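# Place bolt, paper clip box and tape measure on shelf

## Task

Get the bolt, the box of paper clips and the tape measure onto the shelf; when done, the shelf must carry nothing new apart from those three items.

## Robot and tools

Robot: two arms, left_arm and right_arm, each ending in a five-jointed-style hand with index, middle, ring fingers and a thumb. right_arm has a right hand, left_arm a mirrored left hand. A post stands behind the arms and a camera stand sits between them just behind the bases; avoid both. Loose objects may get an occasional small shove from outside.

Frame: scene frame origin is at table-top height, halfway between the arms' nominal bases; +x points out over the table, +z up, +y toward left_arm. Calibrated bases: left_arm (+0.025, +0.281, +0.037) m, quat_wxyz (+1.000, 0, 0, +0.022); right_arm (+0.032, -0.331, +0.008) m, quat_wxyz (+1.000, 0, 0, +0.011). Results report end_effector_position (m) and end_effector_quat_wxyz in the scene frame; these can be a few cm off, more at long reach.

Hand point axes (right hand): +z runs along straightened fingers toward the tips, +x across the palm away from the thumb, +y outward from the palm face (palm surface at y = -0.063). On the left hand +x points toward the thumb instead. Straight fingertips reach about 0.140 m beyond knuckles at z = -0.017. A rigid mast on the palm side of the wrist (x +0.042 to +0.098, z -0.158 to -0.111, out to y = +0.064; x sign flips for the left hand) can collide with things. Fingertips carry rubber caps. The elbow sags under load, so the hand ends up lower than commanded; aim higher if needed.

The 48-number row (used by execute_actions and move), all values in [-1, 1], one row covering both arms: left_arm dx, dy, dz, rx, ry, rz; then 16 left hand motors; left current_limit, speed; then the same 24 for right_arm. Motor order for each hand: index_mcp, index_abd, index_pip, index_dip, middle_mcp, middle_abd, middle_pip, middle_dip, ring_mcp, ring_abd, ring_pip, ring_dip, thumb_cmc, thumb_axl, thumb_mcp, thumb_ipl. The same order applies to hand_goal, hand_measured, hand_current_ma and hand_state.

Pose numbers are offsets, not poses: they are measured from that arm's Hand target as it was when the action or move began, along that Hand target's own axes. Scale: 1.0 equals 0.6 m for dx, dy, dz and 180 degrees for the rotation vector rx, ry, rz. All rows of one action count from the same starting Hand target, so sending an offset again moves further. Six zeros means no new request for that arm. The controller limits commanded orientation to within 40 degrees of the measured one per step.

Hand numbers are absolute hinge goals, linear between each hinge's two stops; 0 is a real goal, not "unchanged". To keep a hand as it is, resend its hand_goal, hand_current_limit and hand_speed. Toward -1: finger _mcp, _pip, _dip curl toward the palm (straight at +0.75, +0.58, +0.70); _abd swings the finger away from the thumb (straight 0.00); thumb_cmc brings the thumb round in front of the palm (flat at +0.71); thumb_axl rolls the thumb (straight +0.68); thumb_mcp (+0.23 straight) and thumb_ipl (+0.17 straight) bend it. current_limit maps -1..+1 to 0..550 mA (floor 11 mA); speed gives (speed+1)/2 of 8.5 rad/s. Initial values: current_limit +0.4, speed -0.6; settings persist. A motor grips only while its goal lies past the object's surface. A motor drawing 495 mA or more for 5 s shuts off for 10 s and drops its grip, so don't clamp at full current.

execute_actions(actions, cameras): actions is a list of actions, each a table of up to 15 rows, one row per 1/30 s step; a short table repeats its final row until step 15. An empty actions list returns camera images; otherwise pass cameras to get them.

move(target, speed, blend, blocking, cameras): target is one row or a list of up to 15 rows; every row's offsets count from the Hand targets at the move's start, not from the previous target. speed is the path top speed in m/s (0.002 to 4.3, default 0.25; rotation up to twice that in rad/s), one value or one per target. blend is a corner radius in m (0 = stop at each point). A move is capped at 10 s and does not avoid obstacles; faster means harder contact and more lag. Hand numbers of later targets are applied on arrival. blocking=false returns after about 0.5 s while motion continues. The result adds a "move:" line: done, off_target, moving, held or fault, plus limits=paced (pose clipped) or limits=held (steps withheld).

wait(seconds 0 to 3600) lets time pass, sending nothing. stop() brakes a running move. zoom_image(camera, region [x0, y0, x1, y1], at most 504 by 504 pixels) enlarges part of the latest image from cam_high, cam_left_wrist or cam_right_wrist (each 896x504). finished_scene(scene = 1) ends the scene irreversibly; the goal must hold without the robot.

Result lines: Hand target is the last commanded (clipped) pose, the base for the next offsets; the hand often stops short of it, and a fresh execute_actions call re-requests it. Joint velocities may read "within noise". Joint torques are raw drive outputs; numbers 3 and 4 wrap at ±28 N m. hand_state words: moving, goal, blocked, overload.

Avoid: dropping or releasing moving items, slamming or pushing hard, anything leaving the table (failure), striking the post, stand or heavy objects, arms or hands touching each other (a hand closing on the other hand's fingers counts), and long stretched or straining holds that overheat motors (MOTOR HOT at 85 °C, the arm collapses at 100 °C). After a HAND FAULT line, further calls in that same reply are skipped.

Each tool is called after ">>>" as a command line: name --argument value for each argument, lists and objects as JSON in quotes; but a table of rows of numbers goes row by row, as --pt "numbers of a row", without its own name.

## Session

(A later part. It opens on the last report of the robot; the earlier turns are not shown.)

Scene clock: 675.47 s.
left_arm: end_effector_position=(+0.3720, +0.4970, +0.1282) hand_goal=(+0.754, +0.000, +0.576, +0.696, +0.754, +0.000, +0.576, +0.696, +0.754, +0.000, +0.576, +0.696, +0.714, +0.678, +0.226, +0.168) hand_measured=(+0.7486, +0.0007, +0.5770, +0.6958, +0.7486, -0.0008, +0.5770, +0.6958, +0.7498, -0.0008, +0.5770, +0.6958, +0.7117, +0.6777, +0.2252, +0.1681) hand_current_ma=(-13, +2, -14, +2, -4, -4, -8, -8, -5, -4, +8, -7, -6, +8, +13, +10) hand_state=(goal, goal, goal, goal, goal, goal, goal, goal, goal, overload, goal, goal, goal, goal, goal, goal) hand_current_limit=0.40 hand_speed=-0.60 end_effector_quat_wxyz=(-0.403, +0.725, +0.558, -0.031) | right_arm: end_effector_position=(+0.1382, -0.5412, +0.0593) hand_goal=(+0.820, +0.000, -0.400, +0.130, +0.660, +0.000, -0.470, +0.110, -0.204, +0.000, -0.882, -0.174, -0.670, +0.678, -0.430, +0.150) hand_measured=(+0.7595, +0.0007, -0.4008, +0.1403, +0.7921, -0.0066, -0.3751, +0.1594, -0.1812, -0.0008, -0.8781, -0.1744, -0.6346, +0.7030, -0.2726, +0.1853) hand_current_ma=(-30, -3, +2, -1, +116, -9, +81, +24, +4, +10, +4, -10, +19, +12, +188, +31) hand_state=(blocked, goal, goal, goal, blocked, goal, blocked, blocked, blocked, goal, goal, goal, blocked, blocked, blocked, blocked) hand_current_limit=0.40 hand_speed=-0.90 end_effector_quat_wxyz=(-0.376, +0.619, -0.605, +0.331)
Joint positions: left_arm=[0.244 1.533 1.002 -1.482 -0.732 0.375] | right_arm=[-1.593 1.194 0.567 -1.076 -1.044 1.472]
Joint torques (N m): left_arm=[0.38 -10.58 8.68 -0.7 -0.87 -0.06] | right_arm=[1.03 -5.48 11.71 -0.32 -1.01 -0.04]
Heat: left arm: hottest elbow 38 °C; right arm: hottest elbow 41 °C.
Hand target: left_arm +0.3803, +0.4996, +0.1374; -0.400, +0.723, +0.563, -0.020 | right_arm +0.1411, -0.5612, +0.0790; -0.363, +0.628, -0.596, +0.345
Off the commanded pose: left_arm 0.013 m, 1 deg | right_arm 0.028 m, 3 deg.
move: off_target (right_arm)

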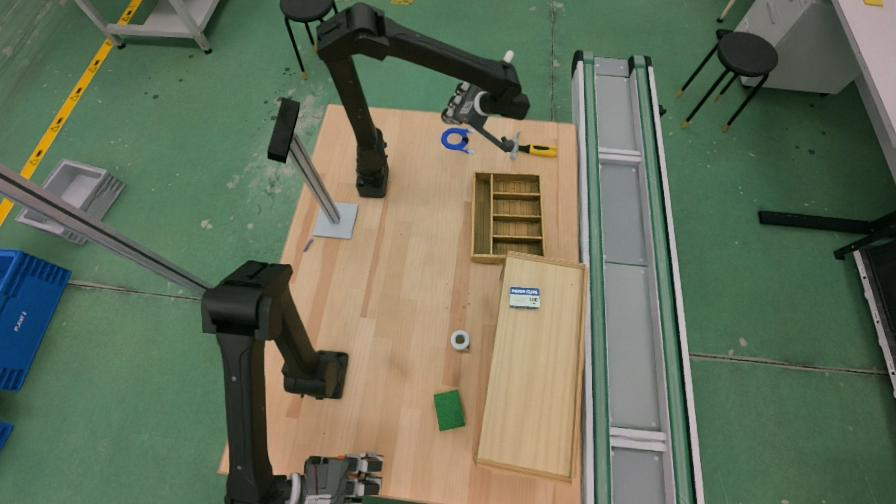

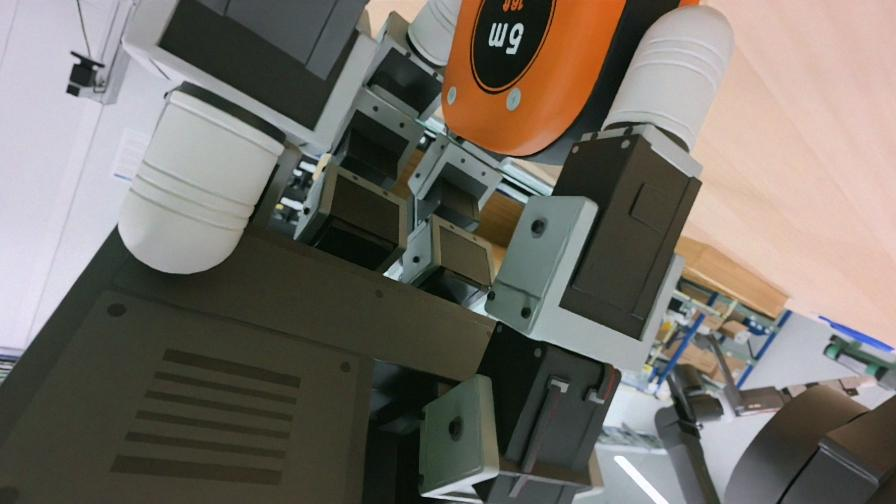

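>>> move --target '[0,0,0,0,0,0, 0.754,0,0.576,0.696,0.754,0,0.576,0.696,0.754,0,0.576,0.696,0.714,0.678,0.226,0.168,0.4,-0.6, 0,-0.0722,-0.0417,0,0,0, 0.82,0,-0.40,0.13,0.64,0,-0.48,0.10,-0.205,0,-0.883,-0.174,-0.671,0.678,-0.45,0.15,0.4,-0.9]' --speed 0.05 --cameras '["cam_high","cam_right_wrist"]'

>>> zoom_image --camera "cam_high" --region '[280, 424, 420, 504]'

>>> zoom_image --camera "cam_right_wrist" --region '[380, 0, 780, 220]'

Scene clock: 683.03 s.
left_arm: end_effector_position=(+0.3720, +0.4970, +0.1282) hand_goal=(+0.754, +0.000, +0.576, +0.696, +0.754, +0.000, +0.576, +0.696, +0.754, +0.000, +0.576, +0.696, +0.714, +0.678, +0.226, +0.168) hand_measured=(+0.7486, -0.0008, +0.5770, +0.6958, +0.7474, +0.0007, +0.5770, +0.6958, +0.7486, +0.0007, +0.5782, +0.6958, +0.7117, +0.6767, +0.2252, +0.1681) hand_current_ma=(-11, +5, -8, -2, -12, +1, +7, -5, -4, -7, +1, -3, -5, +6, +11, +13) hand_state=(goal, goal, goal, goal, goal, goal, goal, goal, goal, overload, goal, goal, goal, goal, goal, goal) hand_current_limit=0.40 hand_speed=-0.60 end_effector_quat_wxyz=(-0.403, +0.725, +0.558, -0.031) | right_arm: end_effector_position=(+0.1383, -0.5408, +0.1052) hand_goal=(+0.820, +0.000, -0.400, +0.130, +0.640, +0.000, -0.480, +0.100, -0.204, +0.000, -0.882, -0.174, -0.670, +0.678, -0.450, +0.150) hand_measured=(+0.7595, -0.0008, -0.4008, +0.1390, +0.7909, -0.0066, -0.3751, +0.1594, -0.1799, -0.0008, -0.8781, -0.1744, -0.6346, +0.7030, -0.2736, +0.1872) hand_current_ma=(-43, +4, +9, -3, +128, +4, +94, +36, +8, +9, +7, -8, +18, +5, +205, +41) hand_state=(blocked, goal, goal, goal, blocked, goal, blocked, blocked, blocked, goal, goal, goal, blocked, blocked, blocked, blocked) hand_current_limit=0.40 hand_speed=-0.90 end_effector_quat_wxyz=(-0.379, +0.617, -0.607, +0.328)
Joint positions: left_arm=[0.244 1.533 1.002 -1.482 -0.732 0.375] | right_arm=[-1.592 1.112 0.648 -1.247 -1.044 1.472]
Joint torques (N m): left_arm=[0.44 -10.64 8.68 -0.72 -0.87 -0.06] | right_arm=[0.62 -4.95 13.16 -0.38 -1.01 -0.05]
Heat: left arm: hottest elbow 39 °C; right arm: hottest elbow 42 °C.
Hand target: left_arm +0.3803, +0.4996, +0.1374; -0.400, +0.723, +0.563, -0.020 | right_arm +0.1409, -0.5611, +0.1290; -0.363, +0.628, -0.596, +0.345
Off the commanded pose: left_arm 0.013 m, 1 deg | right_arm 0.031 m, 3 deg.
move: off_target (right_arm)

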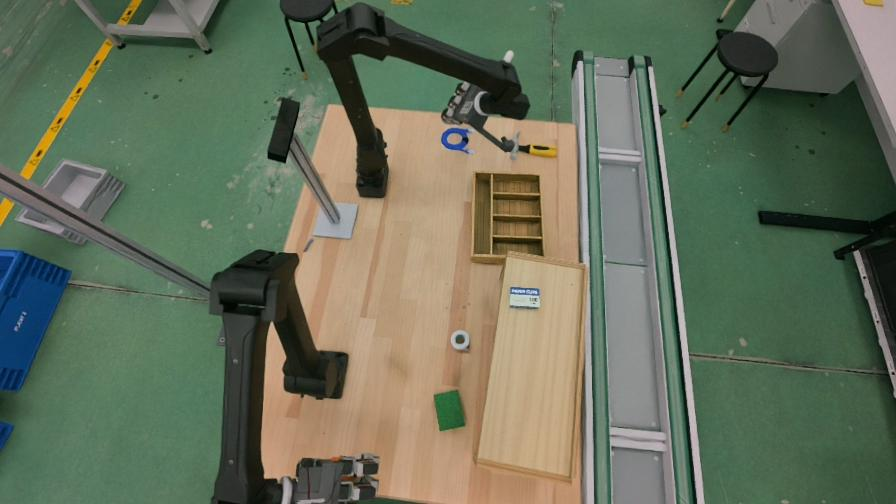

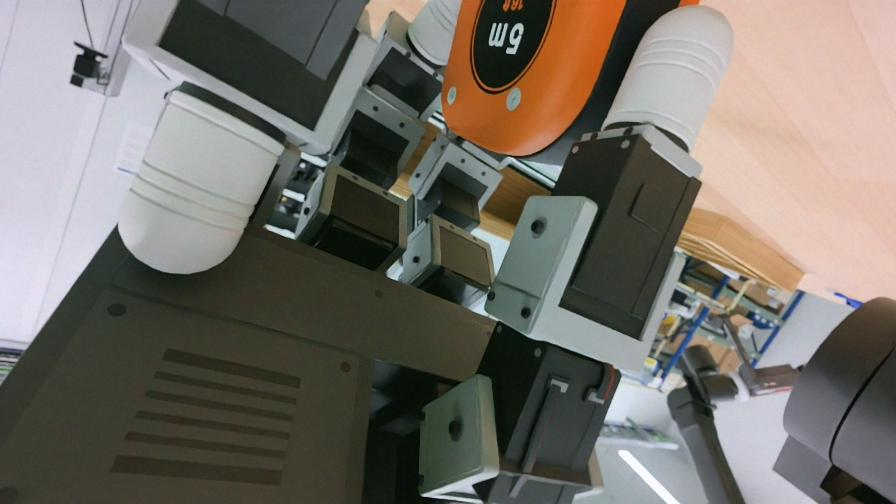

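Scaled by 3.600 from the camera's image (finer frame: 1280x720).

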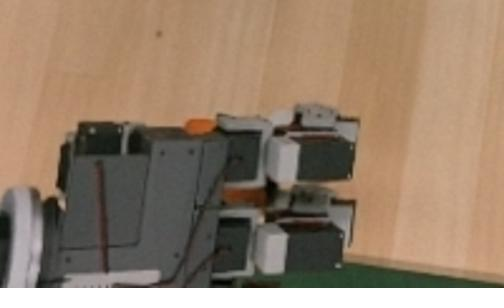

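Scaled by 1.260 from the camera's image (finer frame: 1280x720).

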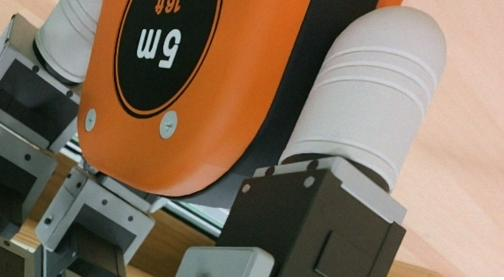

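>>> move --pt "0 0 0 0 0 0 0.754 0 0.576 0.696 0.754 0 0.576 0.696 0.754 0 0.576 0.696 0.714 0.678 0.226 0.168 0.4 -0.6 0.0175 -0.1984 -0.0597 0 0 0 0.82 0 -0.40 0.13 0.64 0 -0.48 0.10 -0.205 0 -0.883 -0.174 -0.671 0.678 -0.45 0.15 0.4 -0.9" --pt "0 0 0 0 0 0 0.754 0 0.576 0.696 0.754 0 0.576 0.696 0.754 0 0.576 0.696 0.714 0.678 0.226 0.168 0.4 -0.6 0.0918 -0.5889 0.2498 0 -0.2021 -0.1167 0.82 0 -0.40 0.13 0.64 0 -0.48 0.10 -0.205 0 -0.883 -0.174 -0.671 0.678 -0.45 0.15 0.4 -0.9" --pt "0 0 0 0 0 0 0.754 0 0.576 0.696 0.754 0 0.576 0.696 0.754 0 0.576 0.696 0.714 0.678 0.226 0.168 0.4 -0.6 -0.3506 -0.6672 0.3857 0 -0.4186 -0.2417 0.82 0 -0.40 0.13 0.64 0 -0.48 0.10 -0.205 0 -0.883 -0.174 -0.671 0.678 -0.45 0.15 0.4 -0.9" --speed 0.14 --blend '[0.05,0.08,0]' --cameras '["cam_high","cam_right_wrist"]'

>>> zoom_image --camera "cam_high" --region '[440, 200, 640, 504]'

>>> zoom_image --camera "cam_right_wrist" --region '[380, 0, 780, 220]'

Scene clock: 706.57 s.
left_arm: end_effector_position=(+0.3720, +0.4970, +0.1282) hand_goal=(+0.754, +0.000, +0.576, +0.696, +0.754, +0.000, +0.576, +0.696, +0.754, +0.000, +0.576, +0.696, +0.714, +0.678, +0.226, +0.168) hand_measured=(+0.7498, -0.0008, +0.5757, +0.6958, +0.7486, -0.0008, +0.5770, +0.6958, +0.7498, -0.0008, +0.5770, +0.6958, +0.7117, +0.6777, +0.2252, +0.1681) hand_current_ma=(-2, +0, -8, +0, -5, +0, -5, -1, -8, -5, +6, -5, -9, +6, +12, +7) hand_state=(goal, goal, goal, goal, goal, goal, goal, goal, goal, overload, goal, goal, goal, goal, goal, goal) hand_current_limit=0.40 hand_speed=-0.60 end_effector_quat_wxyz=(-0.403, +0.725, +0.558, -0.031) | right_arm: end_effector_position=(+0.5172, -0.3299, +0.3344) hand_goal=(+0.820, +0.000, -0.400, +0.130, +0.640, +0.000, -0.480, +0.100, -0.204, +0.000, -0.882, -0.174, -0.670, +0.678, -0.450, +0.150) hand_measured=(+0.7667, -0.0008, -0.3956, +0.1403, +0.7884, -0.0066, -0.3725, +0.1594, -0.1799, -0.0008, -0.8781, -0.1744, -0.6270, +0.7093, -0.2795, +0.1881) hand_current_ma=(-28, +11, +8, -6, +129, +1, +97, +25, -5, +8, -1, -2, +14, +15, +199, +35) hand_state=(blocked, goal, goal, goal, blocked, goal, blocked, blocked, blocked, goal, goal, goal, blocked, blocked, blocked, blocked) hand_current_limit=0.40 hand_speed=-0.90 end_effector_quat_wxyz=(-0.480, +0.871, -0.072, +0.073)
Joint positions: left_arm=[0.244 1.533 1.002 -1.482 -0.732 0.375] | right_arm=[-0.229 1.619 1.777 -1.688 -1.013 1.549]
Joint torques (N m): left_arm=[0.38 -10.58 8.69 -0.72 -0.87 -0.06] | right_arm=[0.09 -13.39 15.19 0.05 -0.99 -0.27]
Heat: left arm: hottest elbow 39 °C; right arm: hottest elbow 45 °C.
Hand target: left_arm +0.3803, +0.4996, +0.1374; -0.400, +0.723, +0.563, -0.020 | right_arm +0.5295, -0.3301, +0.3607; -0.499, +0.866, +0.001, +0.001
Off the commanded pose: left_arm 0.013 m, 1 deg | right_arm 0.029 m, 12 deg.
joint sent to its limit (right arm) — joint 4 (wrist pitch), lower limit. The joint targets are off in orientation, not in position.
move: off_target (right_arm)

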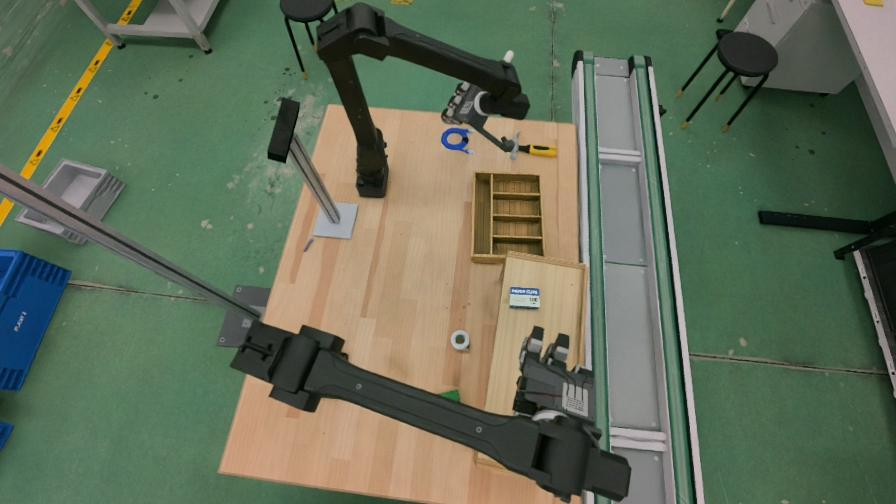

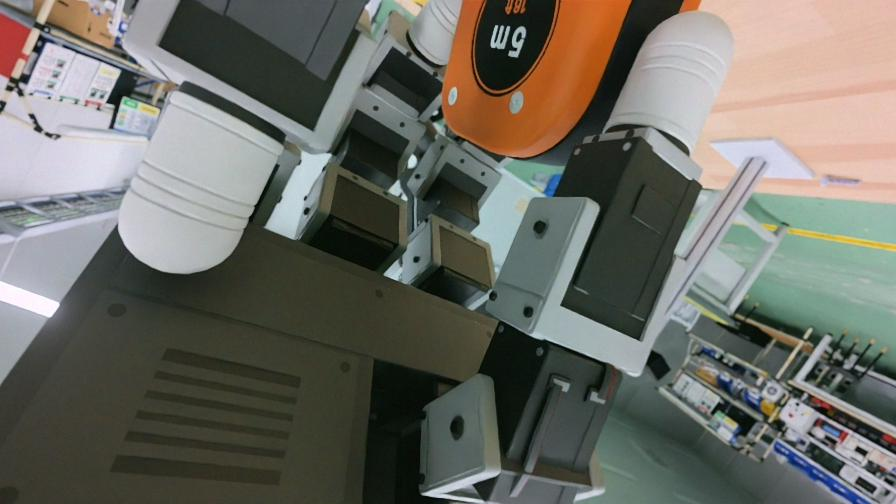

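Scaled by 1.658 from the camera's image (finer frame: 1280x720).

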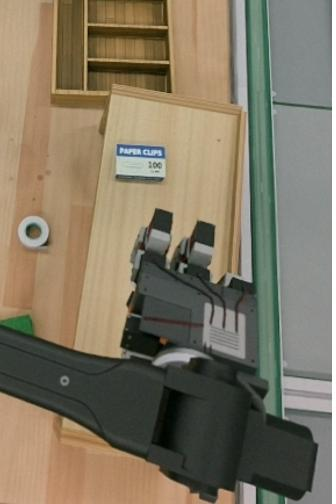

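Scaled by 1.260 from the camera's image (finer frame: 1280x720).

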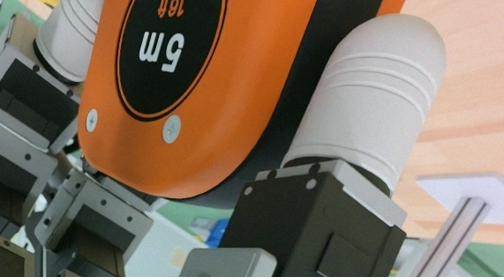

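>>> move --target '[0,0,0,0,0,0, 0.754,0,0.576,0.696,0.754,0,0.576,0.696,0.754,0,0.576,0.696,0.714,0.678,0.226,0.168,0.4,-0.6, -0.0083,0.1268,0.0637,0,0,0, 0.82,0,-0.40,0.13,0.64,0,-0.48,0.10,-0.205,0,-0.883,-0.174,-0.671,0.678,-0.45,0.15,0.4,-0.9]' --speed 0.08 --cameras '["cam_high","cam_right_wrist"]'

>>> zoom_image --camera "cam_high" --region '[440, 200, 640, 504]'

Scene clock: 717.77 s.
left_arm: end_effector_position=(+0.3720, +0.4970, +0.1282) hand_goal=(+0.754, +0.000, +0.576, +0.696, +0.754, +0.000, +0.576, +0.696, +0.754, +0.000, +0.576, +0.696, +0.714, +0.678, +0.226, +0.168) hand_measured=(+0.7486, +0.0007, +0.5770, +0.6958, +0.7486, +0.0007, +0.5770, +0.6958, +0.7498, -0.0008, +0.5770, +0.6958, +0.7117, +0.6777, +0.2252, +0.1681) hand_current_ma=(-5, +1, -15, -3, -9, -8, -3, -6, -3, +1, -1, +1, -2, +1, +7, +13) hand_state=(goal, goal, goal, goal, goal, goal, goal, goal, goal, overload, goal, goal, goal, goal, goal, goal) hand_current_limit=0.40 hand_speed=-0.60 end_effector_quat_wxyz=(-0.403, +0.725, +0.558, -0.031) | right_arm: end_effector_position=(+0.5249, -0.3346, +0.2735) hand_goal=(+0.820, +0.000, -0.400, +0.130, +0.640, +0.000, -0.480, +0.100, -0.204, +0.000, -0.882, -0.174, -0.670, +0.678, -0.450, +0.150) hand_measured=(+0.7667, -0.0008, -0.3956, +0.1403, +0.7884, -0.0066, -0.3713, +0.1594, -0.1799, -0.0008, -0.8781, -0.1744, -0.6270, +0.7093, -0.2795, +0.1881) hand_current_ma=(-38, +7, +6, -3, +129, +4, +95, +38, +6, +11, +9, -7, +20, +18, +210, +35) hand_state=(blocked, goal, goal, goal, blocked, goal, blocked, blocked, blocked, goal, goal, goal, blocked, blocked, blocked, blocked) hand_current_limit=0.40 hand_speed=-0.90 end_effector_quat_wxyz=(-0.479, +0.876, -0.030, +0.052)
Joint positions: left_arm=[0.244 1.533 1.002 -1.482 -0.732 0.375] | right_arm=[-0.229 1.681 1.696 -1.688 -1.003 1.374]
Joint torques (N m): left_arm=[0.44 -10.58 8.69 -0.73 -0.87 -0.06] | right_arm=[-0.32 -14.15 9.61 -0.17 -0.94 -0.29]
Motor temperatures (°C): left_arm=[29 31 39 27 33 28] | right_arm=[24 31 48 29 30 28]
Heat: left arm: hottest elbow 39 °C; right arm: hottest elbow 48 °C.
Hand target: left_arm +0.3803, +0.4996, +0.1374; -0.400, +0.723, +0.563, -0.020 | right_arm +0.5247, -0.3351, +0.2757; -0.499, +0.866, +0.001, +0.001
Off the commanded pose: left_arm 0.013 m, 1 deg | right_arm 0.002 m, 7 deg.
joint sent to its limit (right arm) — joint 4 (wrist pitch), lower limit. The joint targets are off in orientation, not in position.
move: off_target (right_arm)

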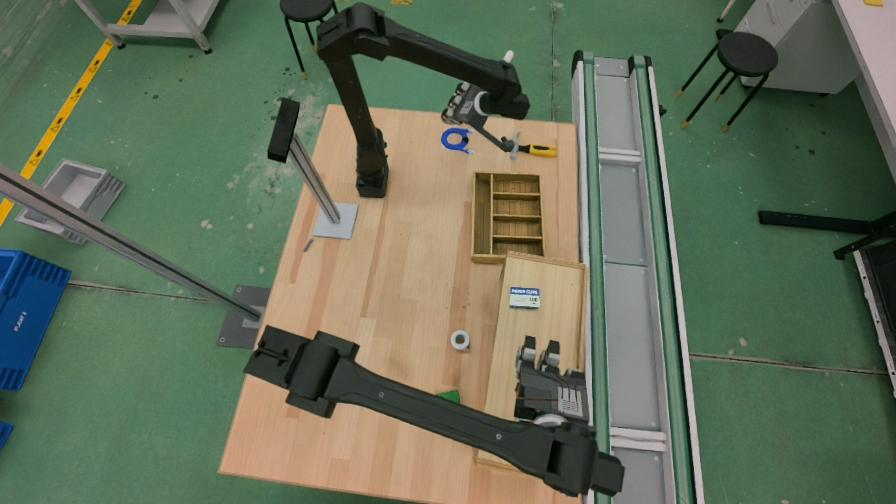

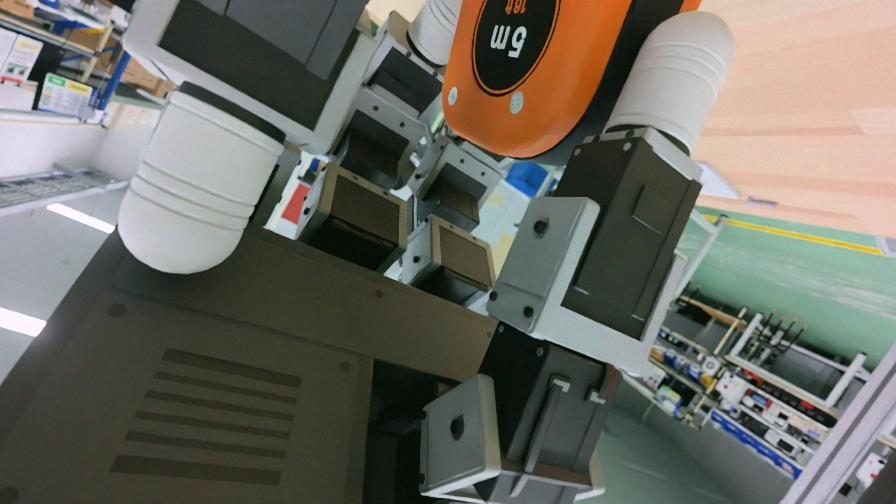

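Scaled by 1.658 from the camera's image (finer frame: 1280x720).

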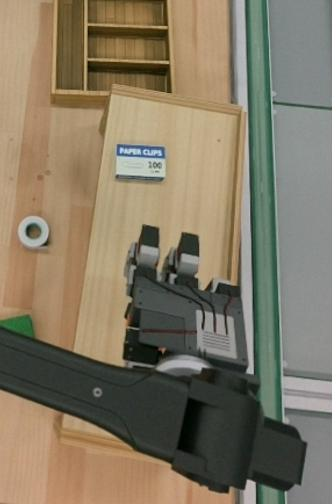

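>>> move --target '[0,0,0,0,0,0, 0.754,0,0.576,0.696,0.754,0,0.576,0.696,0.754,0,0.576,0.696,0.714,0.678,0.226,0.168,0.4,-0.6, -0.0295,0.033,0.0287,0,0,0, 0.82,0,-0.40,0.13,0.64,0,-0.48,0.10,-0.205,0,-0.883,-0.174,-0.671,0.678,-0.45,0.15,0.4,-0.9]' --speed 0.05 --cameras '["cam_high","cam_right_wrist"]'

>>> zoom_image --camera "cam_high" --region '[440, 240, 640, 504]'

>>> zoom_image --camera "cam_right_wrist" --region '[380, 0, 880, 250]'

Scene clock: 733.87 s.
left_arm: end_effector_position=(+0.3720, +0.4970, +0.1282) hand_goal=(+0.754, +0.000, +0.576, +0.696, +0.754, +0.000, +0.576, +0.696, +0.754, +0.000, +0.576, +0.696, +0.714, +0.678, +0.226, +0.168) hand_measured=(+0.7486, +0.0007, +0.5770, +0.6958, +0.7486, -0.0008, +0.5770, +0.6958, +0.7498, +0.0007, +0.5770, +0.6958, +0.7117, +0.6777, +0.2252, +0.1672) hand_current_ma=(-12, +7, -6, -3, +3, -6, +1, +0, -5, -6, +12, +8, -6, +1, +10, +9) hand_state=(goal, goal, goal, goal, goal, goal, goal, goal, goal, overload, goal, goal, goal, goal, goal, goal) hand_current_limit=0.40 hand_speed=-0.60 end_effector_quat_wxyz=(-0.403, +0.725, +0.558, -0.031) | right_arm: end_effector_position=(+0.5090, -0.3315, +0.2427) hand_goal=(+0.820, +0.000, -0.400, +0.130, +0.640, +0.000, -0.480, +0.100, -0.204, +0.000, -0.882, -0.174, -0.670, +0.678, -0.450, +0.150) hand_measured=(+0.7667, +0.0007, -0.3956, +0.1403, +0.7884, -0.0066, -0.3725, +0.1594, -0.1812, -0.0008, -0.8781, -0.1744, -0.6270, +0.7093, -0.2795, +0.1881) hand_current_ma=(-30, +5, +3, +1, +138, +4, +88, +43, -1, +1, +2, -5, +15, +18, +208, +38) hand_state=(blocked, goal, goal, goal, blocked, goal, blocked, blocked, blocked, goal, goal, goal, blocked, blocked, blocked, blocked) hand_current_limit=0.40 hand_speed=-0.90 end_effector_quat_wxyz=(-0.484, +0.874, -0.023, +0.030)
Joint positions: left_arm=[0.244 1.533 1.002 -1.482 -0.732 0.375] | right_arm=[-0.229 1.681 1.609 -1.688 -1.002 1.312]
Joint torques (N m): left_arm=[0.38 -10.64 8.68 -0.73 -0.86 -0.06] | right_arm=[-0.21 -15.09 9.31 -0.32 -0.94 -0.26]
Heat: left arm: hottest elbow 39 °C; right arm: hottest elbow 46 °C.
Hand target: left_arm +0.3803, +0.4996, +0.1374; -0.400, +0.723, +0.563, -0.020 | right_arm +0.5070, -0.3301, +0.2499; -0.500, +0.866, +0.001, +0.001
Off the commanded pose: left_arm 0.013 m, 1 deg | right_arm 0.008 m, 5 deg.
joint sent to its limit (right arm) — joint 4 (wrist pitch), lower limit. The joint targets are off in orientation, not in position.
move: off_target (right_arm)

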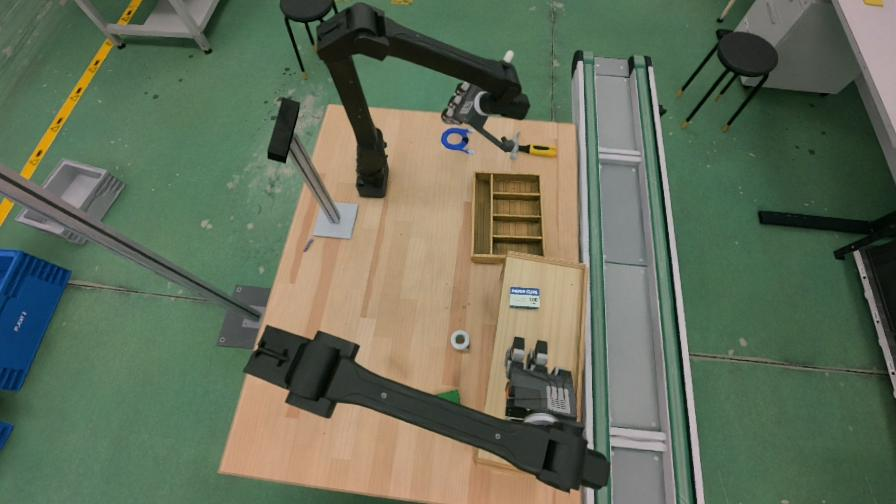

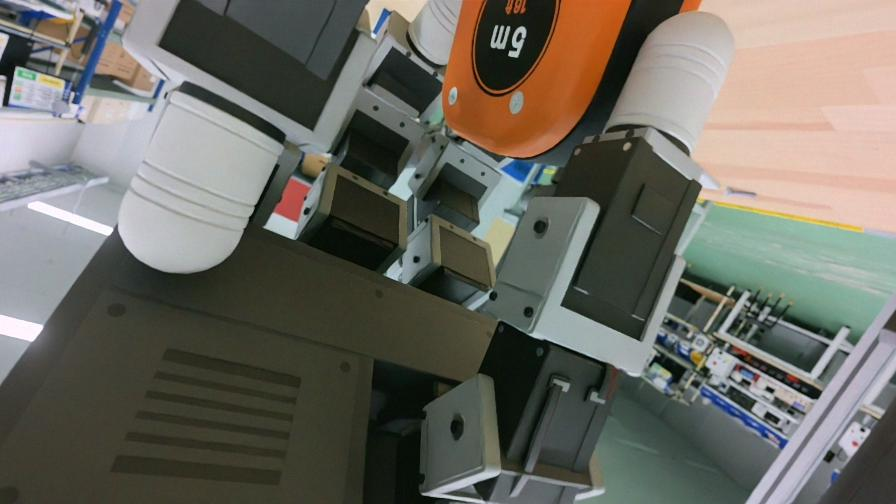

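Scaled by 1.909 from the camera's image (finer frame: 1280x720).

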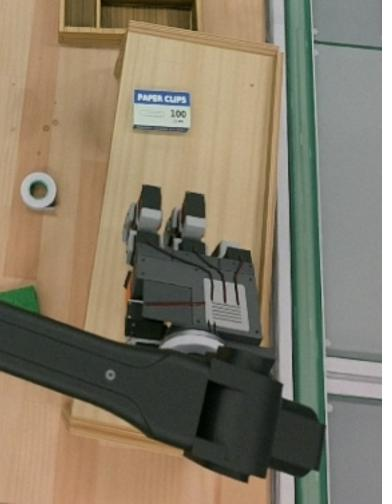

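Scaled by 1.008 from the camera's image (finer frame: 1280x720).

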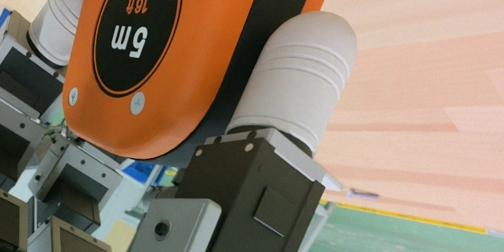

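>>> move --target '[0,0,0,0,0,0, 0.754,0,0.576,0.696,0.754,0,0.576,0.696,0.754,0,0.576,0.696,0.714,0.678,0.226,0.168,0.4,-0.6, 0,0.013,0.0075,0,0,0, 0.82,0,-0.40,0.13,0.64,0,-0.48,0.10,-0.205,0,-0.883,-0.174,-0.671,0.678,-0.45,0.15,0.4,-0.9]' --speed 0.03 --cameras '["cam_right_wrist"]'

Scene clock: 741.47 s.
left_arm: end_effector_position=(+0.3720, +0.4970, +0.1282) hand_goal=(+0.754, +0.000, +0.576, +0.696, +0.754, +0.000, +0.576, +0.696, +0.754, +0.000, +0.576, +0.696, +0.714, +0.678, +0.226, +0.168) hand_measured=(+0.7486, -0.0008, +0.5770, +0.6958, +0.7486, -0.0008, +0.5770, +0.6958, +0.7498, +0.0007, +0.5770, +0.6958, +0.7117, +0.6777, +0.2252, +0.1681) hand_current_ma=(-12, +9, -3, +0, -7, +0, +2, -6, -5, -3, +6, -3, -11, -3, +11, +5) hand_state=(goal, goal, goal, goal, goal, goal, goal, goal, goal, overload, goal, goal, goal, goal, goal, goal) hand_current_limit=0.40 hand_speed=-0.60 end_effector_quat_wxyz=(-0.403, +0.725, +0.558, -0.031) | right_arm: end_effector_position=(+0.5078, -0.3312, +0.2388) hand_goal=(+0.820, +0.000, -0.400, +0.130, +0.640, +0.000, -0.480, +0.100, -0.204, +0.000, -0.882, -0.174, -0.670, +0.678, -0.450, +0.150) hand_measured=(+0.7667, +0.0007, -0.3956, +0.1403, +0.7884, -0.0066, -0.3725, +0.1594, -0.1812, -0.0008, -0.8781, -0.1744, -0.6258, +0.7093, -0.2795, +0.1881) hand_current_ma=(-33, +7, +16, +0, +133, +5, +92, +29, +7, +8, +0, -2, +17, +8, +199, +37) hand_state=(blocked, goal, goal, goal, blocked, goal, blocked, blocked, blocked, goal, goal, goal, blocked, blocked, blocked, blocked) hand_current_limit=0.40 hand_speed=-0.90 end_effector_quat_wxyz=(-0.485, +0.874, -0.018, +0.030)
Joint positions: left_arm=[0.244 1.533 1.002 -1.482 -0.732 0.375] | right_arm=[-0.229 1.681 1.599 -1.688 -1.002 1.293]
Joint torques (N m): left_arm=[0.44 -10.58 8.69 -0.73 -0.87 -0.06] | right_arm=[-0.15 -13.92 9.22 -0.36 -0.96 -0.25]
Heat: left arm: hottest elbow 39 °C; right arm: hottest elbow 46 °C.
Hand target: left_arm +0.3803, +0.4996, +0.1374; -0.400, +0.723, +0.563, -0.020 | right_arm +0.5070, -0.3301, +0.2408; -0.500, +0.866, +0.000, +0.001
Off the commanded pose: left_arm 0.013 m, 1 deg | right_arm 0.002 m, 4 deg.
joint sent to its limit (right arm) — joint 4 (wrist pitch), lower limit. The joint targets are off in orientation, not in position.
move: off_target (right_arm)

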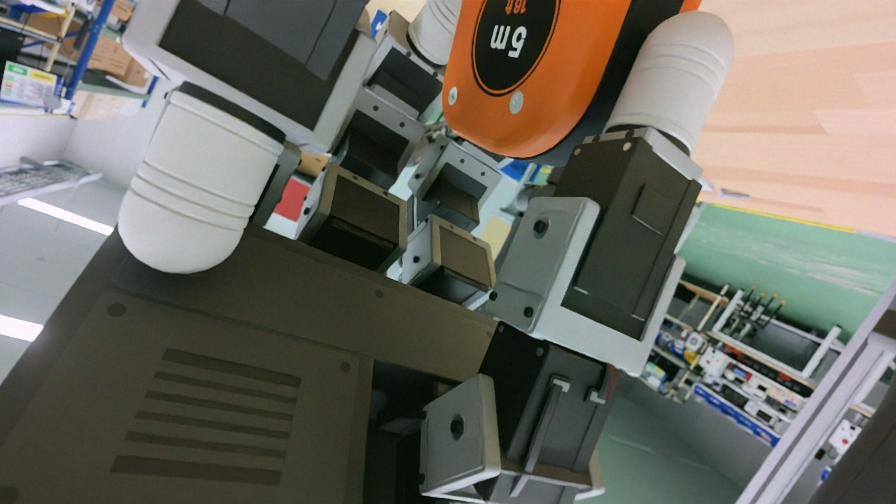

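>>> move --target '[0,0,0,0,0,0, 0.754,0,0.576,0.696,0.754,0,0.576,0.696,0.754,0,0.576,0.696,0.714,0.678,0.226,0.168,0.4,-0.6, 0,0.0087,0.005,0,0,0, 0.82,0,-0.40,0.13,0.64,0,-0.48,0.10,-0.205,0,-0.883,-0.174,-0.671,0.678,-0.45,0.15,0.4,-0.9]' --speed 0.03

Scene clock: 745.60 s.
left_arm: end_effector_position=(+0.3720, +0.4970, +0.1282) hand_goal=(+0.754, +0.000, +0.576, +0.696, +0.754, +0.000, +0.576, +0.696, +0.754, +0.000, +0.576, +0.696, +0.714, +0.678, +0.226, +0.168) hand_measured=(+0.7486, +0.0007, +0.5770, +0.6958, +0.7486, +0.0007, +0.5770, +0.6958, +0.7498, -0.0008, +0.5770, +0.6971, +0.7117, +0.6777, +0.2252, +0.1681) hand_current_ma=(-5, +4, -2, +0, -7, -2, -2, +2, -4, -6, +6, -3, -8, +1, +1, -1) hand_state=(goal, goal, goal, goal, goal, goal, goal, goal, goal, overload, goal, goal, goal, goal, goal, goal) hand_current_limit=0.40 hand_speed=-0.60 end_effector_quat_wxyz=(-0.403, +0.725, +0.558, -0.031) | right_arm: end_effector_position=(+0.5078, -0.3312, +0.2377) hand_goal=(+0.820, +0.000, -0.400, +0.130, +0.640, +0.000, -0.480, +0.100, -0.204, +0.000, -0.882, -0.174, -0.670, +0.678, -0.450, +0.150) hand_measured=(+0.7667, -0.0008, -0.3956, +0.1390, +0.7884, -0.0066, -0.3725, +0.1594, -0.1799, -0.0008, -0.8781, -0.1744, -0.6270, +0.7093, -0.2795, +0.1891) hand_current_ma=(-29, +6, +8, -8, +130, -1, +90, +39, +9, +5, +12, -7, +15, +15, +199, +39) hand_state=(blocked, goal, goal, goal, blocked, goal, blocked, blocked, blocked, goal, goal, goal, blocked, blocked, blocked, blocked) hand_current_limit=0.40 hand_speed=-0.90 end_effector_quat_wxyz=(-0.485, +0.874, -0.014, +0.031)
Joint positions: left_arm=[0.244 1.533 1.002 -1.482 -0.732 0.375] | right_arm=[-0.229 1.681 1.596 -1.688 -1.002 1.283]
Joint torques (N m): left_arm=[0.38 -10.64 8.69 -0.73 -0.87 -0.05] | right_arm=[-0.09 -13.33 8.83 -0.35 -0.97 -0.31]
Heat: left arm: hottest elbow 39 °C; right arm: hottest elbow 46 °C.
Hand target: left_arm +0.3803, +0.4996, +0.1374; -0.400, +0.723, +0.563, -0.020 | right_arm +0.5070, -0.3301, +0.2349; -0.500, +0.866, +0.000, +0.001
Off the commanded pose: left_arm 0.013 m, 1 deg | right_arm 0.003 m, 4 deg.
joint sent to its limit (right arm) — joint 4 (wrist pitch), lower limit. The joint targets are off in orientation, not in position.
move: off_target (right_arm)

>>> move --target '[0,0,0,0,0,0, 0.754,0,0.576,0.696,0.754,0,0.576,0.696,0.754,0,0.576,0.696,0.714,0.678,0.226,0.168,0.4,-0.6, 0,0.0087,0.005,0,0,0, 0.82,0,-0.40,0.13,0.64,0,-0.48,0.10,-0.205,0,-0.883,-0.174,-0.671,0.678,-0.45,0.15,0.4,-0.9]' --speed 0.03 --cameras '["cam_right_wrist"]'

Scene clock: 750.07 s.
left_arm: end_effector_position=(+0.3720, +0.4970, +0.1282) hand_goal=(+0.754, +0.000, +0.576, +0.696, +0.754, +0.000, +0.576, +0.696, +0.754, +0.000, +0.576, +0.696, +0.714, +0.678, +0.226, +0.168) hand_measured=(+0.7486, -0.0008, +0.5770, +0.6958, +0.7486, -0.0008, +0.5757, +0.6958, +0.7486, +0.0007, +0.5770, +0.6958, +0.7117, +0.6777, +0.2252, +0.1681) hand_current_ma=(-9, +10, -8, -3, -3, -5, -3, +5, -14, -3, +0, -9, -9, -1, +7, +5) hand_state=(goal, goal, goal, goal, goal, goal, goal, goal, goal, overload, goal, goal, goal, goal, goal, goal) hand_current_limit=0.40 hand_speed=-0.60 end_effector_quat_wxyz=(-0.403, +0.725, +0.558, -0.031) | right_arm: end_effector_position=(+0.5090, -0.3315, +0.2362) hand_goal=(+0.820, +0.000, -0.400, +0.130, +0.640, +0.000, -0.480, +0.100, -0.204, +0.000, -0.882, -0.174, -0.670, +0.678, -0.450, +0.150) hand_measured=(+0.7667, -0.0008, -0.3956, +0.1403, +0.7860, -0.0066, -0.3725, +0.1581, -0.1799, -0.0008, -0.8781, -0.1744, -0.6270, +0.7093, -0.2795, +0.1919) hand_current_ma=(-29, +3, +3, -5, +131, +1, +92, +39, +7, +6, +5, -3, +19, +13, +206, +48) hand_state=(blocked, goal, goal, goal, blocked, goal, blocked, blocked, blocked, goal, goal, goal, blocked, blocked, blocked, blocked) hand_current_limit=0.40 hand_speed=-0.90 end_effector_quat_wxyz=(-0.485, +0.874, -0.008, +0.033)
Joint positions: left_arm=[0.244 1.533 1.002 -1.482 -0.732 0.375] | right_arm=[-0.229 1.683 1.594 -1.688 -1.002 1.269]
Joint torques (N m): left_arm=[0.44 -10.58 8.7 -0.72 -0.87 -0.06] | right_arm=[0.09 -12.57 8.4 -0.39 -0.99 -0.28]
Heat: left arm: hottest elbow 39 °C; right arm: hottest elbow 46 °C.
Hand target: left_arm +0.3803, +0.4996, +0.1374; -0.400, +0.723, +0.563, -0.020 | right_arm +0.5070, -0.3301, +0.2288; -0.500, +0.866, +0.000, +0.001
Off the commanded pose: left_arm 0.013 m, 1 deg | right_arm 0.008 m, 4 deg.
joint sent to its limit (right arm) — joint 4 (wrist pitch), lower limit. The joint targets are off in orientation, not in position.
move: off_target (right_arm)

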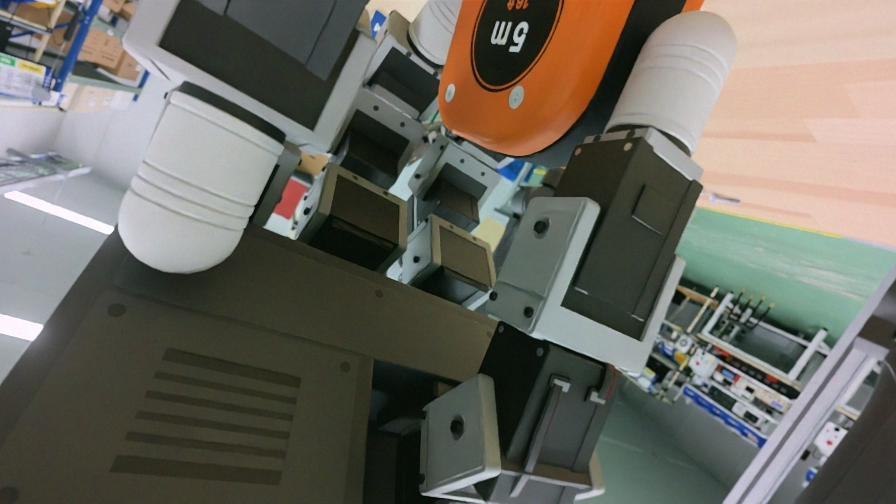

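>>> move --target '[0,0,0,0,0,0, 0.754,0,0.576,0.696,0.754,0,0.576,0.696,0.754,0,0.576,0.696,0.714,0.678,0.226,0.168,0.4,-0.6, 0,0.0087,0.005,0,0,0, 0.82,0,-0.40,0.13,0.64,0,-0.48,0.10,-0.205,0,-0.883,-0.174,-0.671,0.678,-0.45,0.15,0.4,-0.9]' --speed 0.03 --cameras '["cam_right_wrist"]'

>>> zoom_image --camera "cam_right_wrist" --region '[380, 0, 780, 220]'

Scene clock: 757.93 s.
left_arm: end_effector_position=(+0.3720, +0.4970, +0.1282) hand_goal=(+0.754, +0.000, +0.576, +0.696, +0.754, +0.000, +0.576, +0.696, +0.754, +0.000, +0.576, +0.696, +0.714, +0.678, +0.226, +0.168) hand_measured=(+0.7498, +0.0007, +0.5770, +0.6971, +0.7486, +0.0007, +0.5770, +0.6958, +0.7498, +0.0007, +0.5770, +0.6958, +0.7117, +0.6777, +0.2252, +0.1681) hand_current_ma=(-7, +4, +0, +3, -7, +1, +3, -5, -5, -10, +5, +3, -10, -1, +8, +7) hand_state=(goal, goal, goal, goal, goal, goal, goal, goal, goal, overload, goal, goal, goal, goal, goal, goal) hand_current_limit=0.40 hand_speed=-0.60 end_effector_quat_wxyz=(-0.403, +0.725, +0.558, -0.031) | right_arm: end_effector_position=(+0.5090, -0.3313, +0.2312) hand_goal=(+0.820, +0.000, -0.400, +0.130, +0.640, +0.000, -0.480, +0.100, -0.204, +0.000, -0.882, -0.174, -0.670, +0.678, -0.450, +0.150) hand_measured=(+0.7667, -0.0008, -0.3956, +0.1403, +0.7848, -0.0066, -0.3725, +0.1518, -0.1799, -0.0008, -0.8781, -0.1744, -0.6258, +0.7093, -0.2785, +0.1957) hand_current_ma=(-31, +2, +9, -5, +134, -2, +98, +26, +15, +2, +6, -5, +13, +18, +209, +42) hand_state=(blocked, goal, goal, goal, blocked, goal, blocked, blocked, blocked, goal, goal, goal, blocked, blocked, blocked, blocked) hand_current_limit=0.40 hand_speed=-0.90 end_effector_quat_wxyz=(-0.486, +0.873, -0.005, +0.031)
Joint positions: left_arm=[0.244 1.533 1.002 -1.482 -0.732 0.375] | right_arm=[-0.229 1.689 1.588 -1.688 -1.003 1.255]
Joint torques (N m): left_arm=[0.38 -10.64 8.69 -0.72 -0.88 -0.06] | right_arm=[0.15 -12.51 8.4 -0.36 -0.98 -0.25]
Heat: left arm: hottest elbow 39 °C; right arm: hottest elbow 45 °C.
Hand target: left_arm +0.3803, +0.4996, +0.1374; -0.400, +0.723, +0.563, -0.020 | right_arm +0.5071, -0.3302, +0.2228; -0.500, +0.866, +0.001, +0.001
Off the commanded pose: left_arm 0.013 m, 1 deg | right_arm 0.009 m, 4 deg.
joint sent to its limit (right arm) — joint 4 (wrist pitch), lower limit. The joint targets are off in orientation, not in position.
move: off_target (right_arm)

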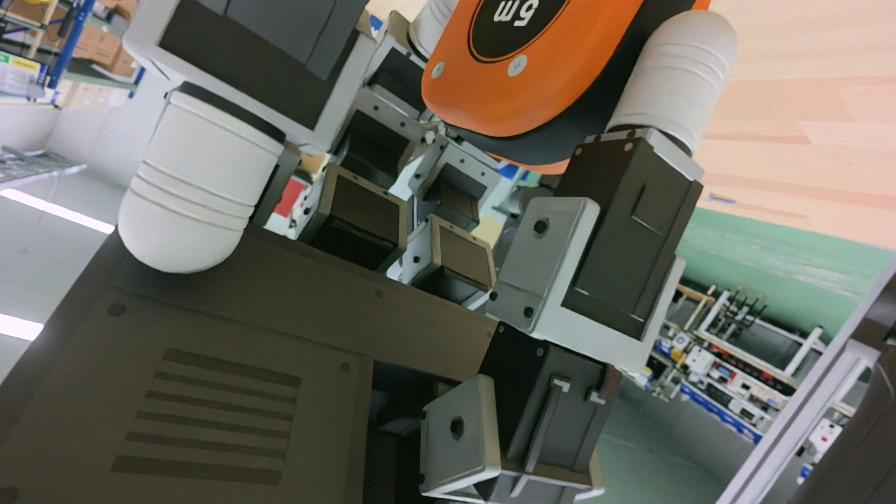

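Scaled by 1.260 from the camera's image (finer frame: 1280x720).

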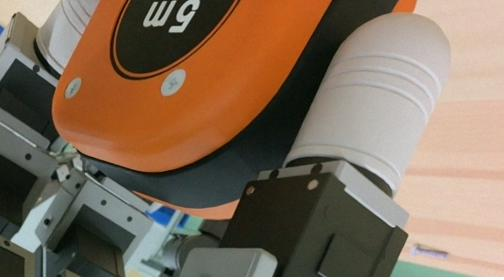

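>>> move --target '[0,0,0,0,0,0, 0.754,0,0.576,0.696,0.754,0,0.576,0.696,0.754,0,0.576,0.696,0.714,0.678,0.226,0.168,0.4,-0.6, 0,0.0058,0.0033,0,0,0, 0.82,0,-0.40,0.13,0.64,0,-0.48,0.10,-0.205,0,-0.883,-0.174,-0.671,0.678,-0.45,0.15,0.4,-0.9]' --speed 0.03 --cameras '["cam_right_wrist"]'

>>> zoom_image --camera "cam_right_wrist" --region '[380, 0, 780, 220]'

Scene clock: 763.87 s.
left_arm: end_effector_position=(+0.3720, +0.4970, +0.1282) hand_goal=(+0.754, +0.000, +0.576, +0.696, +0.754, +0.000, +0.576, +0.696, +0.754, +0.000, +0.576, +0.696, +0.714, +0.678, +0.226, +0.168) hand_measured=(+0.7486, -0.0008, +0.5770, +0.6958, +0.7486, +0.0007, +0.5757, +0.6958, +0.7498, +0.0007, +0.5770, +0.6958, +0.7104, +0.6767, +0.2252, +0.1681) hand_current_ma=(-13, +0, -3, +1, -4, -1, -7, -3, -5, -2, +5, -8, -12, +0, +10, +7) hand_state=(goal, goal, goal, goal, goal, goal, goal, goal, goal, overload, goal, goal, goal, goal, goal, goal) hand_current_limit=0.40 hand_speed=-0.60 end_effector_quat_wxyz=(-0.403, +0.725, +0.558, -0.031) | right_arm: end_effector_position=(+0.5096, -0.3314, +0.2308) hand_goal=(+0.820, +0.000, -0.400, +0.130, +0.640, +0.000, -0.480, +0.100, -0.204, +0.000, -0.882, -0.174, -0.670, +0.678, -0.450, +0.150) hand_measured=(+0.7667, -0.0008, -0.3956, +0.1403, +0.7836, -0.0066, -0.3725, +0.1518, -0.1812, -0.0008, -0.8781, -0.1744, -0.6258, +0.7093, -0.2785, +0.1976) hand_current_ma=(-39, +3, -1, -4, +134, -1, +91, +35, +1, -1, +16, -4, +20, +14, +209, +48) hand_state=(blocked, goal, goal, goal, blocked, goal, blocked, blocked, blocked, goal, goal, goal, blocked, blocked, blocked, blocked) hand_current_limit=0.40 hand_speed=-0.90 end_effector_quat_wxyz=(-0.486, +0.873, -0.003, +0.033)
Joint positions: left_arm=[0.244 1.533 1.002 -1.482 -0.732 0.375] | right_arm=[-0.229 1.69 1.588 -1.688 -1.003 1.248]
Joint torques (N m): left_arm=[0.44 -10.58 8.69 -0.75 -0.87 -0.06] | right_arm=[-0.21 -12.1 8.03 -0.34 -0.98 -0.3]
Heat: left arm: hottest elbow 39 °C; right arm: hottest elbow 45 °C.
Hand target: left_arm +0.3803, +0.4996, +0.1374; -0.400, +0.723, +0.563, -0.020 | right_arm +0.5071, -0.3302, +0.2189; -0.499, +0.866, +0.001, +0.001
Off the commanded pose: left_arm 0.013 m, 1 deg | right_arm 0.012 m, 4 deg.
joint sent to its limit (right arm) — joint 4 (wrist pitch), lower limit. The joint targets still meet the commanded pose.
move: off_target (right_arm)

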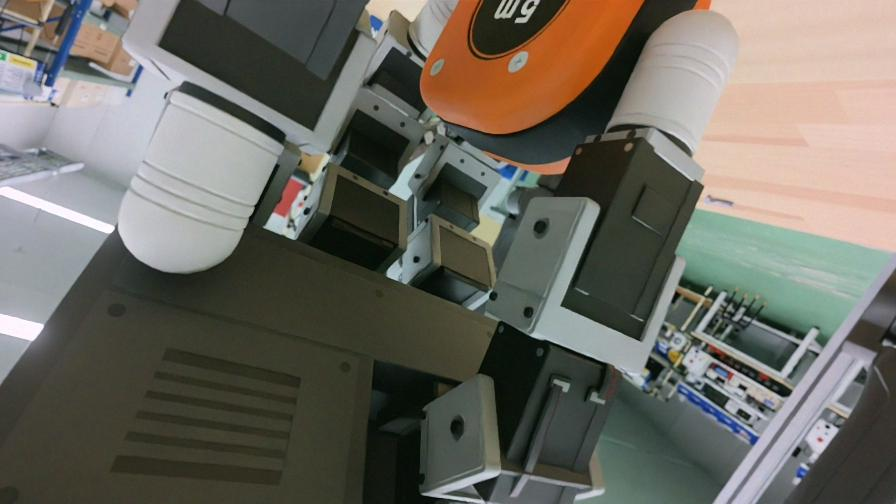

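Scaled by 1.260 from the camera's image (finer frame: 1280x720).

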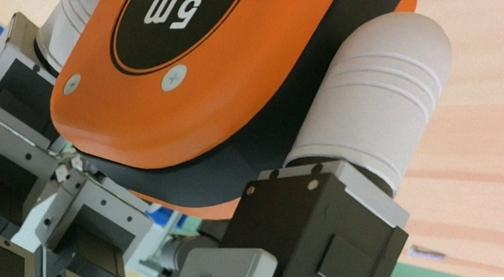

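>>> move --target '[0,0,0,0,0,0, 0.754,0,0.576,0.696,0.754,0,0.576,0.696,0.754,0,0.576,0.696,0.714,0.678,0.226,0.168,0.4,-0.6, 0,0.0072,0.0042,0,0,0, 0.82,0,-0.40,0.13,0.64,0,-0.48,0.10,-0.205,0,-0.883,-0.174,-0.671,0.678,-0.45,0.15,0.4,-0.9]' --speed 0.03 --cameras '["cam_right_wrist"]'

>>> zoom_image --camera "cam_right_wrist" --region '[380, 0, 780, 220]'

Scene clock: 767.70 s.
left_arm: end_effector_position=(+0.3720, +0.4970, +0.1282) hand_goal=(+0.754, +0.000, +0.576, +0.696, +0.754, +0.000, +0.576, +0.696, +0.754, +0.000, +0.576, +0.696, +0.714, +0.678, +0.226, +0.168) hand_measured=(+0.7486, -0.0008, +0.5770, +0.6971, +0.7486, +0.0007, +0.5770, +0.6958, +0.7498, +0.0007, +0.5757, +0.6971, +0.7104, +0.6767, +0.2252, +0.1672) hand_current_ma=(-12, +5, -8, -1, -13, -3, -1, +4, -7, -7, +8, +2, -2, +5, +7, +7) hand_state=(goal, goal, goal, goal, goal, goal, goal, goal, goal, overload, goal, goal, goal, goal, goal, goal) hand_current_limit=0.40 hand_speed=-0.60 end_effector_quat_wxyz=(-0.403, +0.725, +0.558, -0.031) | right_arm: end_effector_position=(+0.5097, -0.3314, +0.2300) hand_goal=(+0.820, +0.000, -0.400, +0.130, +0.640, +0.000, -0.480, +0.100, -0.204, +0.000, -0.882, -0.174, -0.670, +0.678, -0.450, +0.150) hand_measured=(+0.7667, -0.0008, -0.3969, +0.1403, +0.7836, -0.0066, -0.3738, +0.1518, -0.1799, -0.0008, -0.8781, -0.1744, -0.6270, +0.7093, -0.2785, +0.1976) hand_current_ma=(-29, -2, +5, +0, +128, -3, +89, +23, -4, +8, +9, -10, +20, +14, +206, +49) hand_state=(blocked, goal, goal, goal, blocked, goal, blocked, blocked, blocked, goal, goal, goal, blocked, blocked, blocked, blocked) hand_current_limit=0.40 hand_speed=-0.90 end_effector_quat_wxyz=(-0.486, +0.873, -0.001, +0.033)
Joint positions: left_arm=[0.244 1.533 1.002 -1.482 -0.732 0.375] | right_arm=[-0.229 1.691 1.587 -1.688 -1.003 1.244]
Joint torques (N m): left_arm=[0.44 -10.58 8.68 -0.73 -0.87 -0.05] | right_arm=[0.03 -11.63 7.66 -0.4 -1 -0.35]
Heat: left arm: hottest elbow 39 °C; right arm: hottest elbow 45 °C.
Hand target: left_arm +0.3803, +0.4996, +0.1374; -0.400, +0.723, +0.563, -0.020 | right_arm +0.5071, -0.3302, +0.2137; -0.500, +0.866, +0.000, +0.001
Off the commanded pose: left_arm 0.013 m, 1 deg | right_arm 0.016 m, 4 deg.
joint sent to its limit (right arm) — joint 4 (wrist pitch), lower limit. The joint targets still meet the commanded pose.
move: off_target (right_arm)

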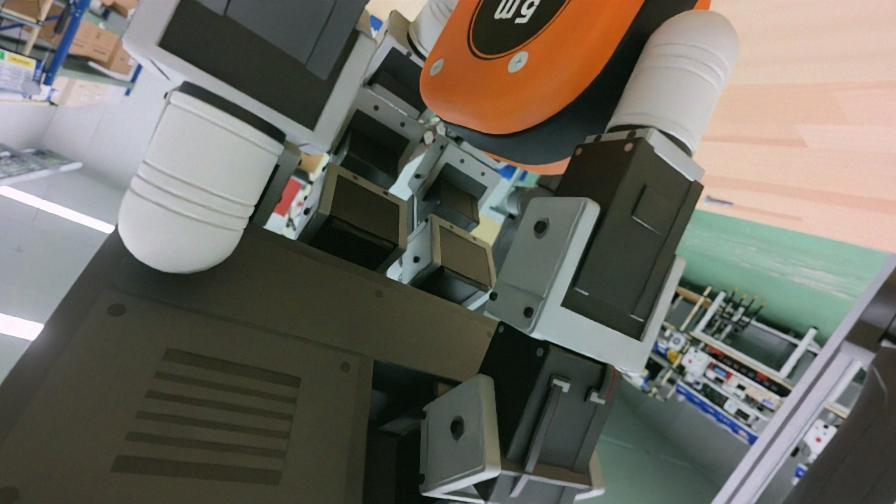

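Scaled by 1.260 from the camera's image (finer frame: 1280x720).

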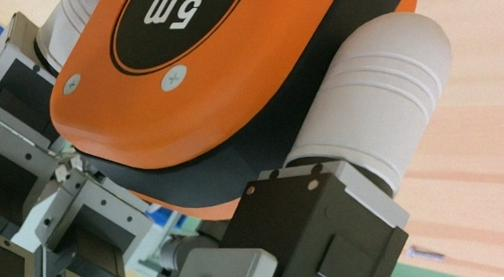

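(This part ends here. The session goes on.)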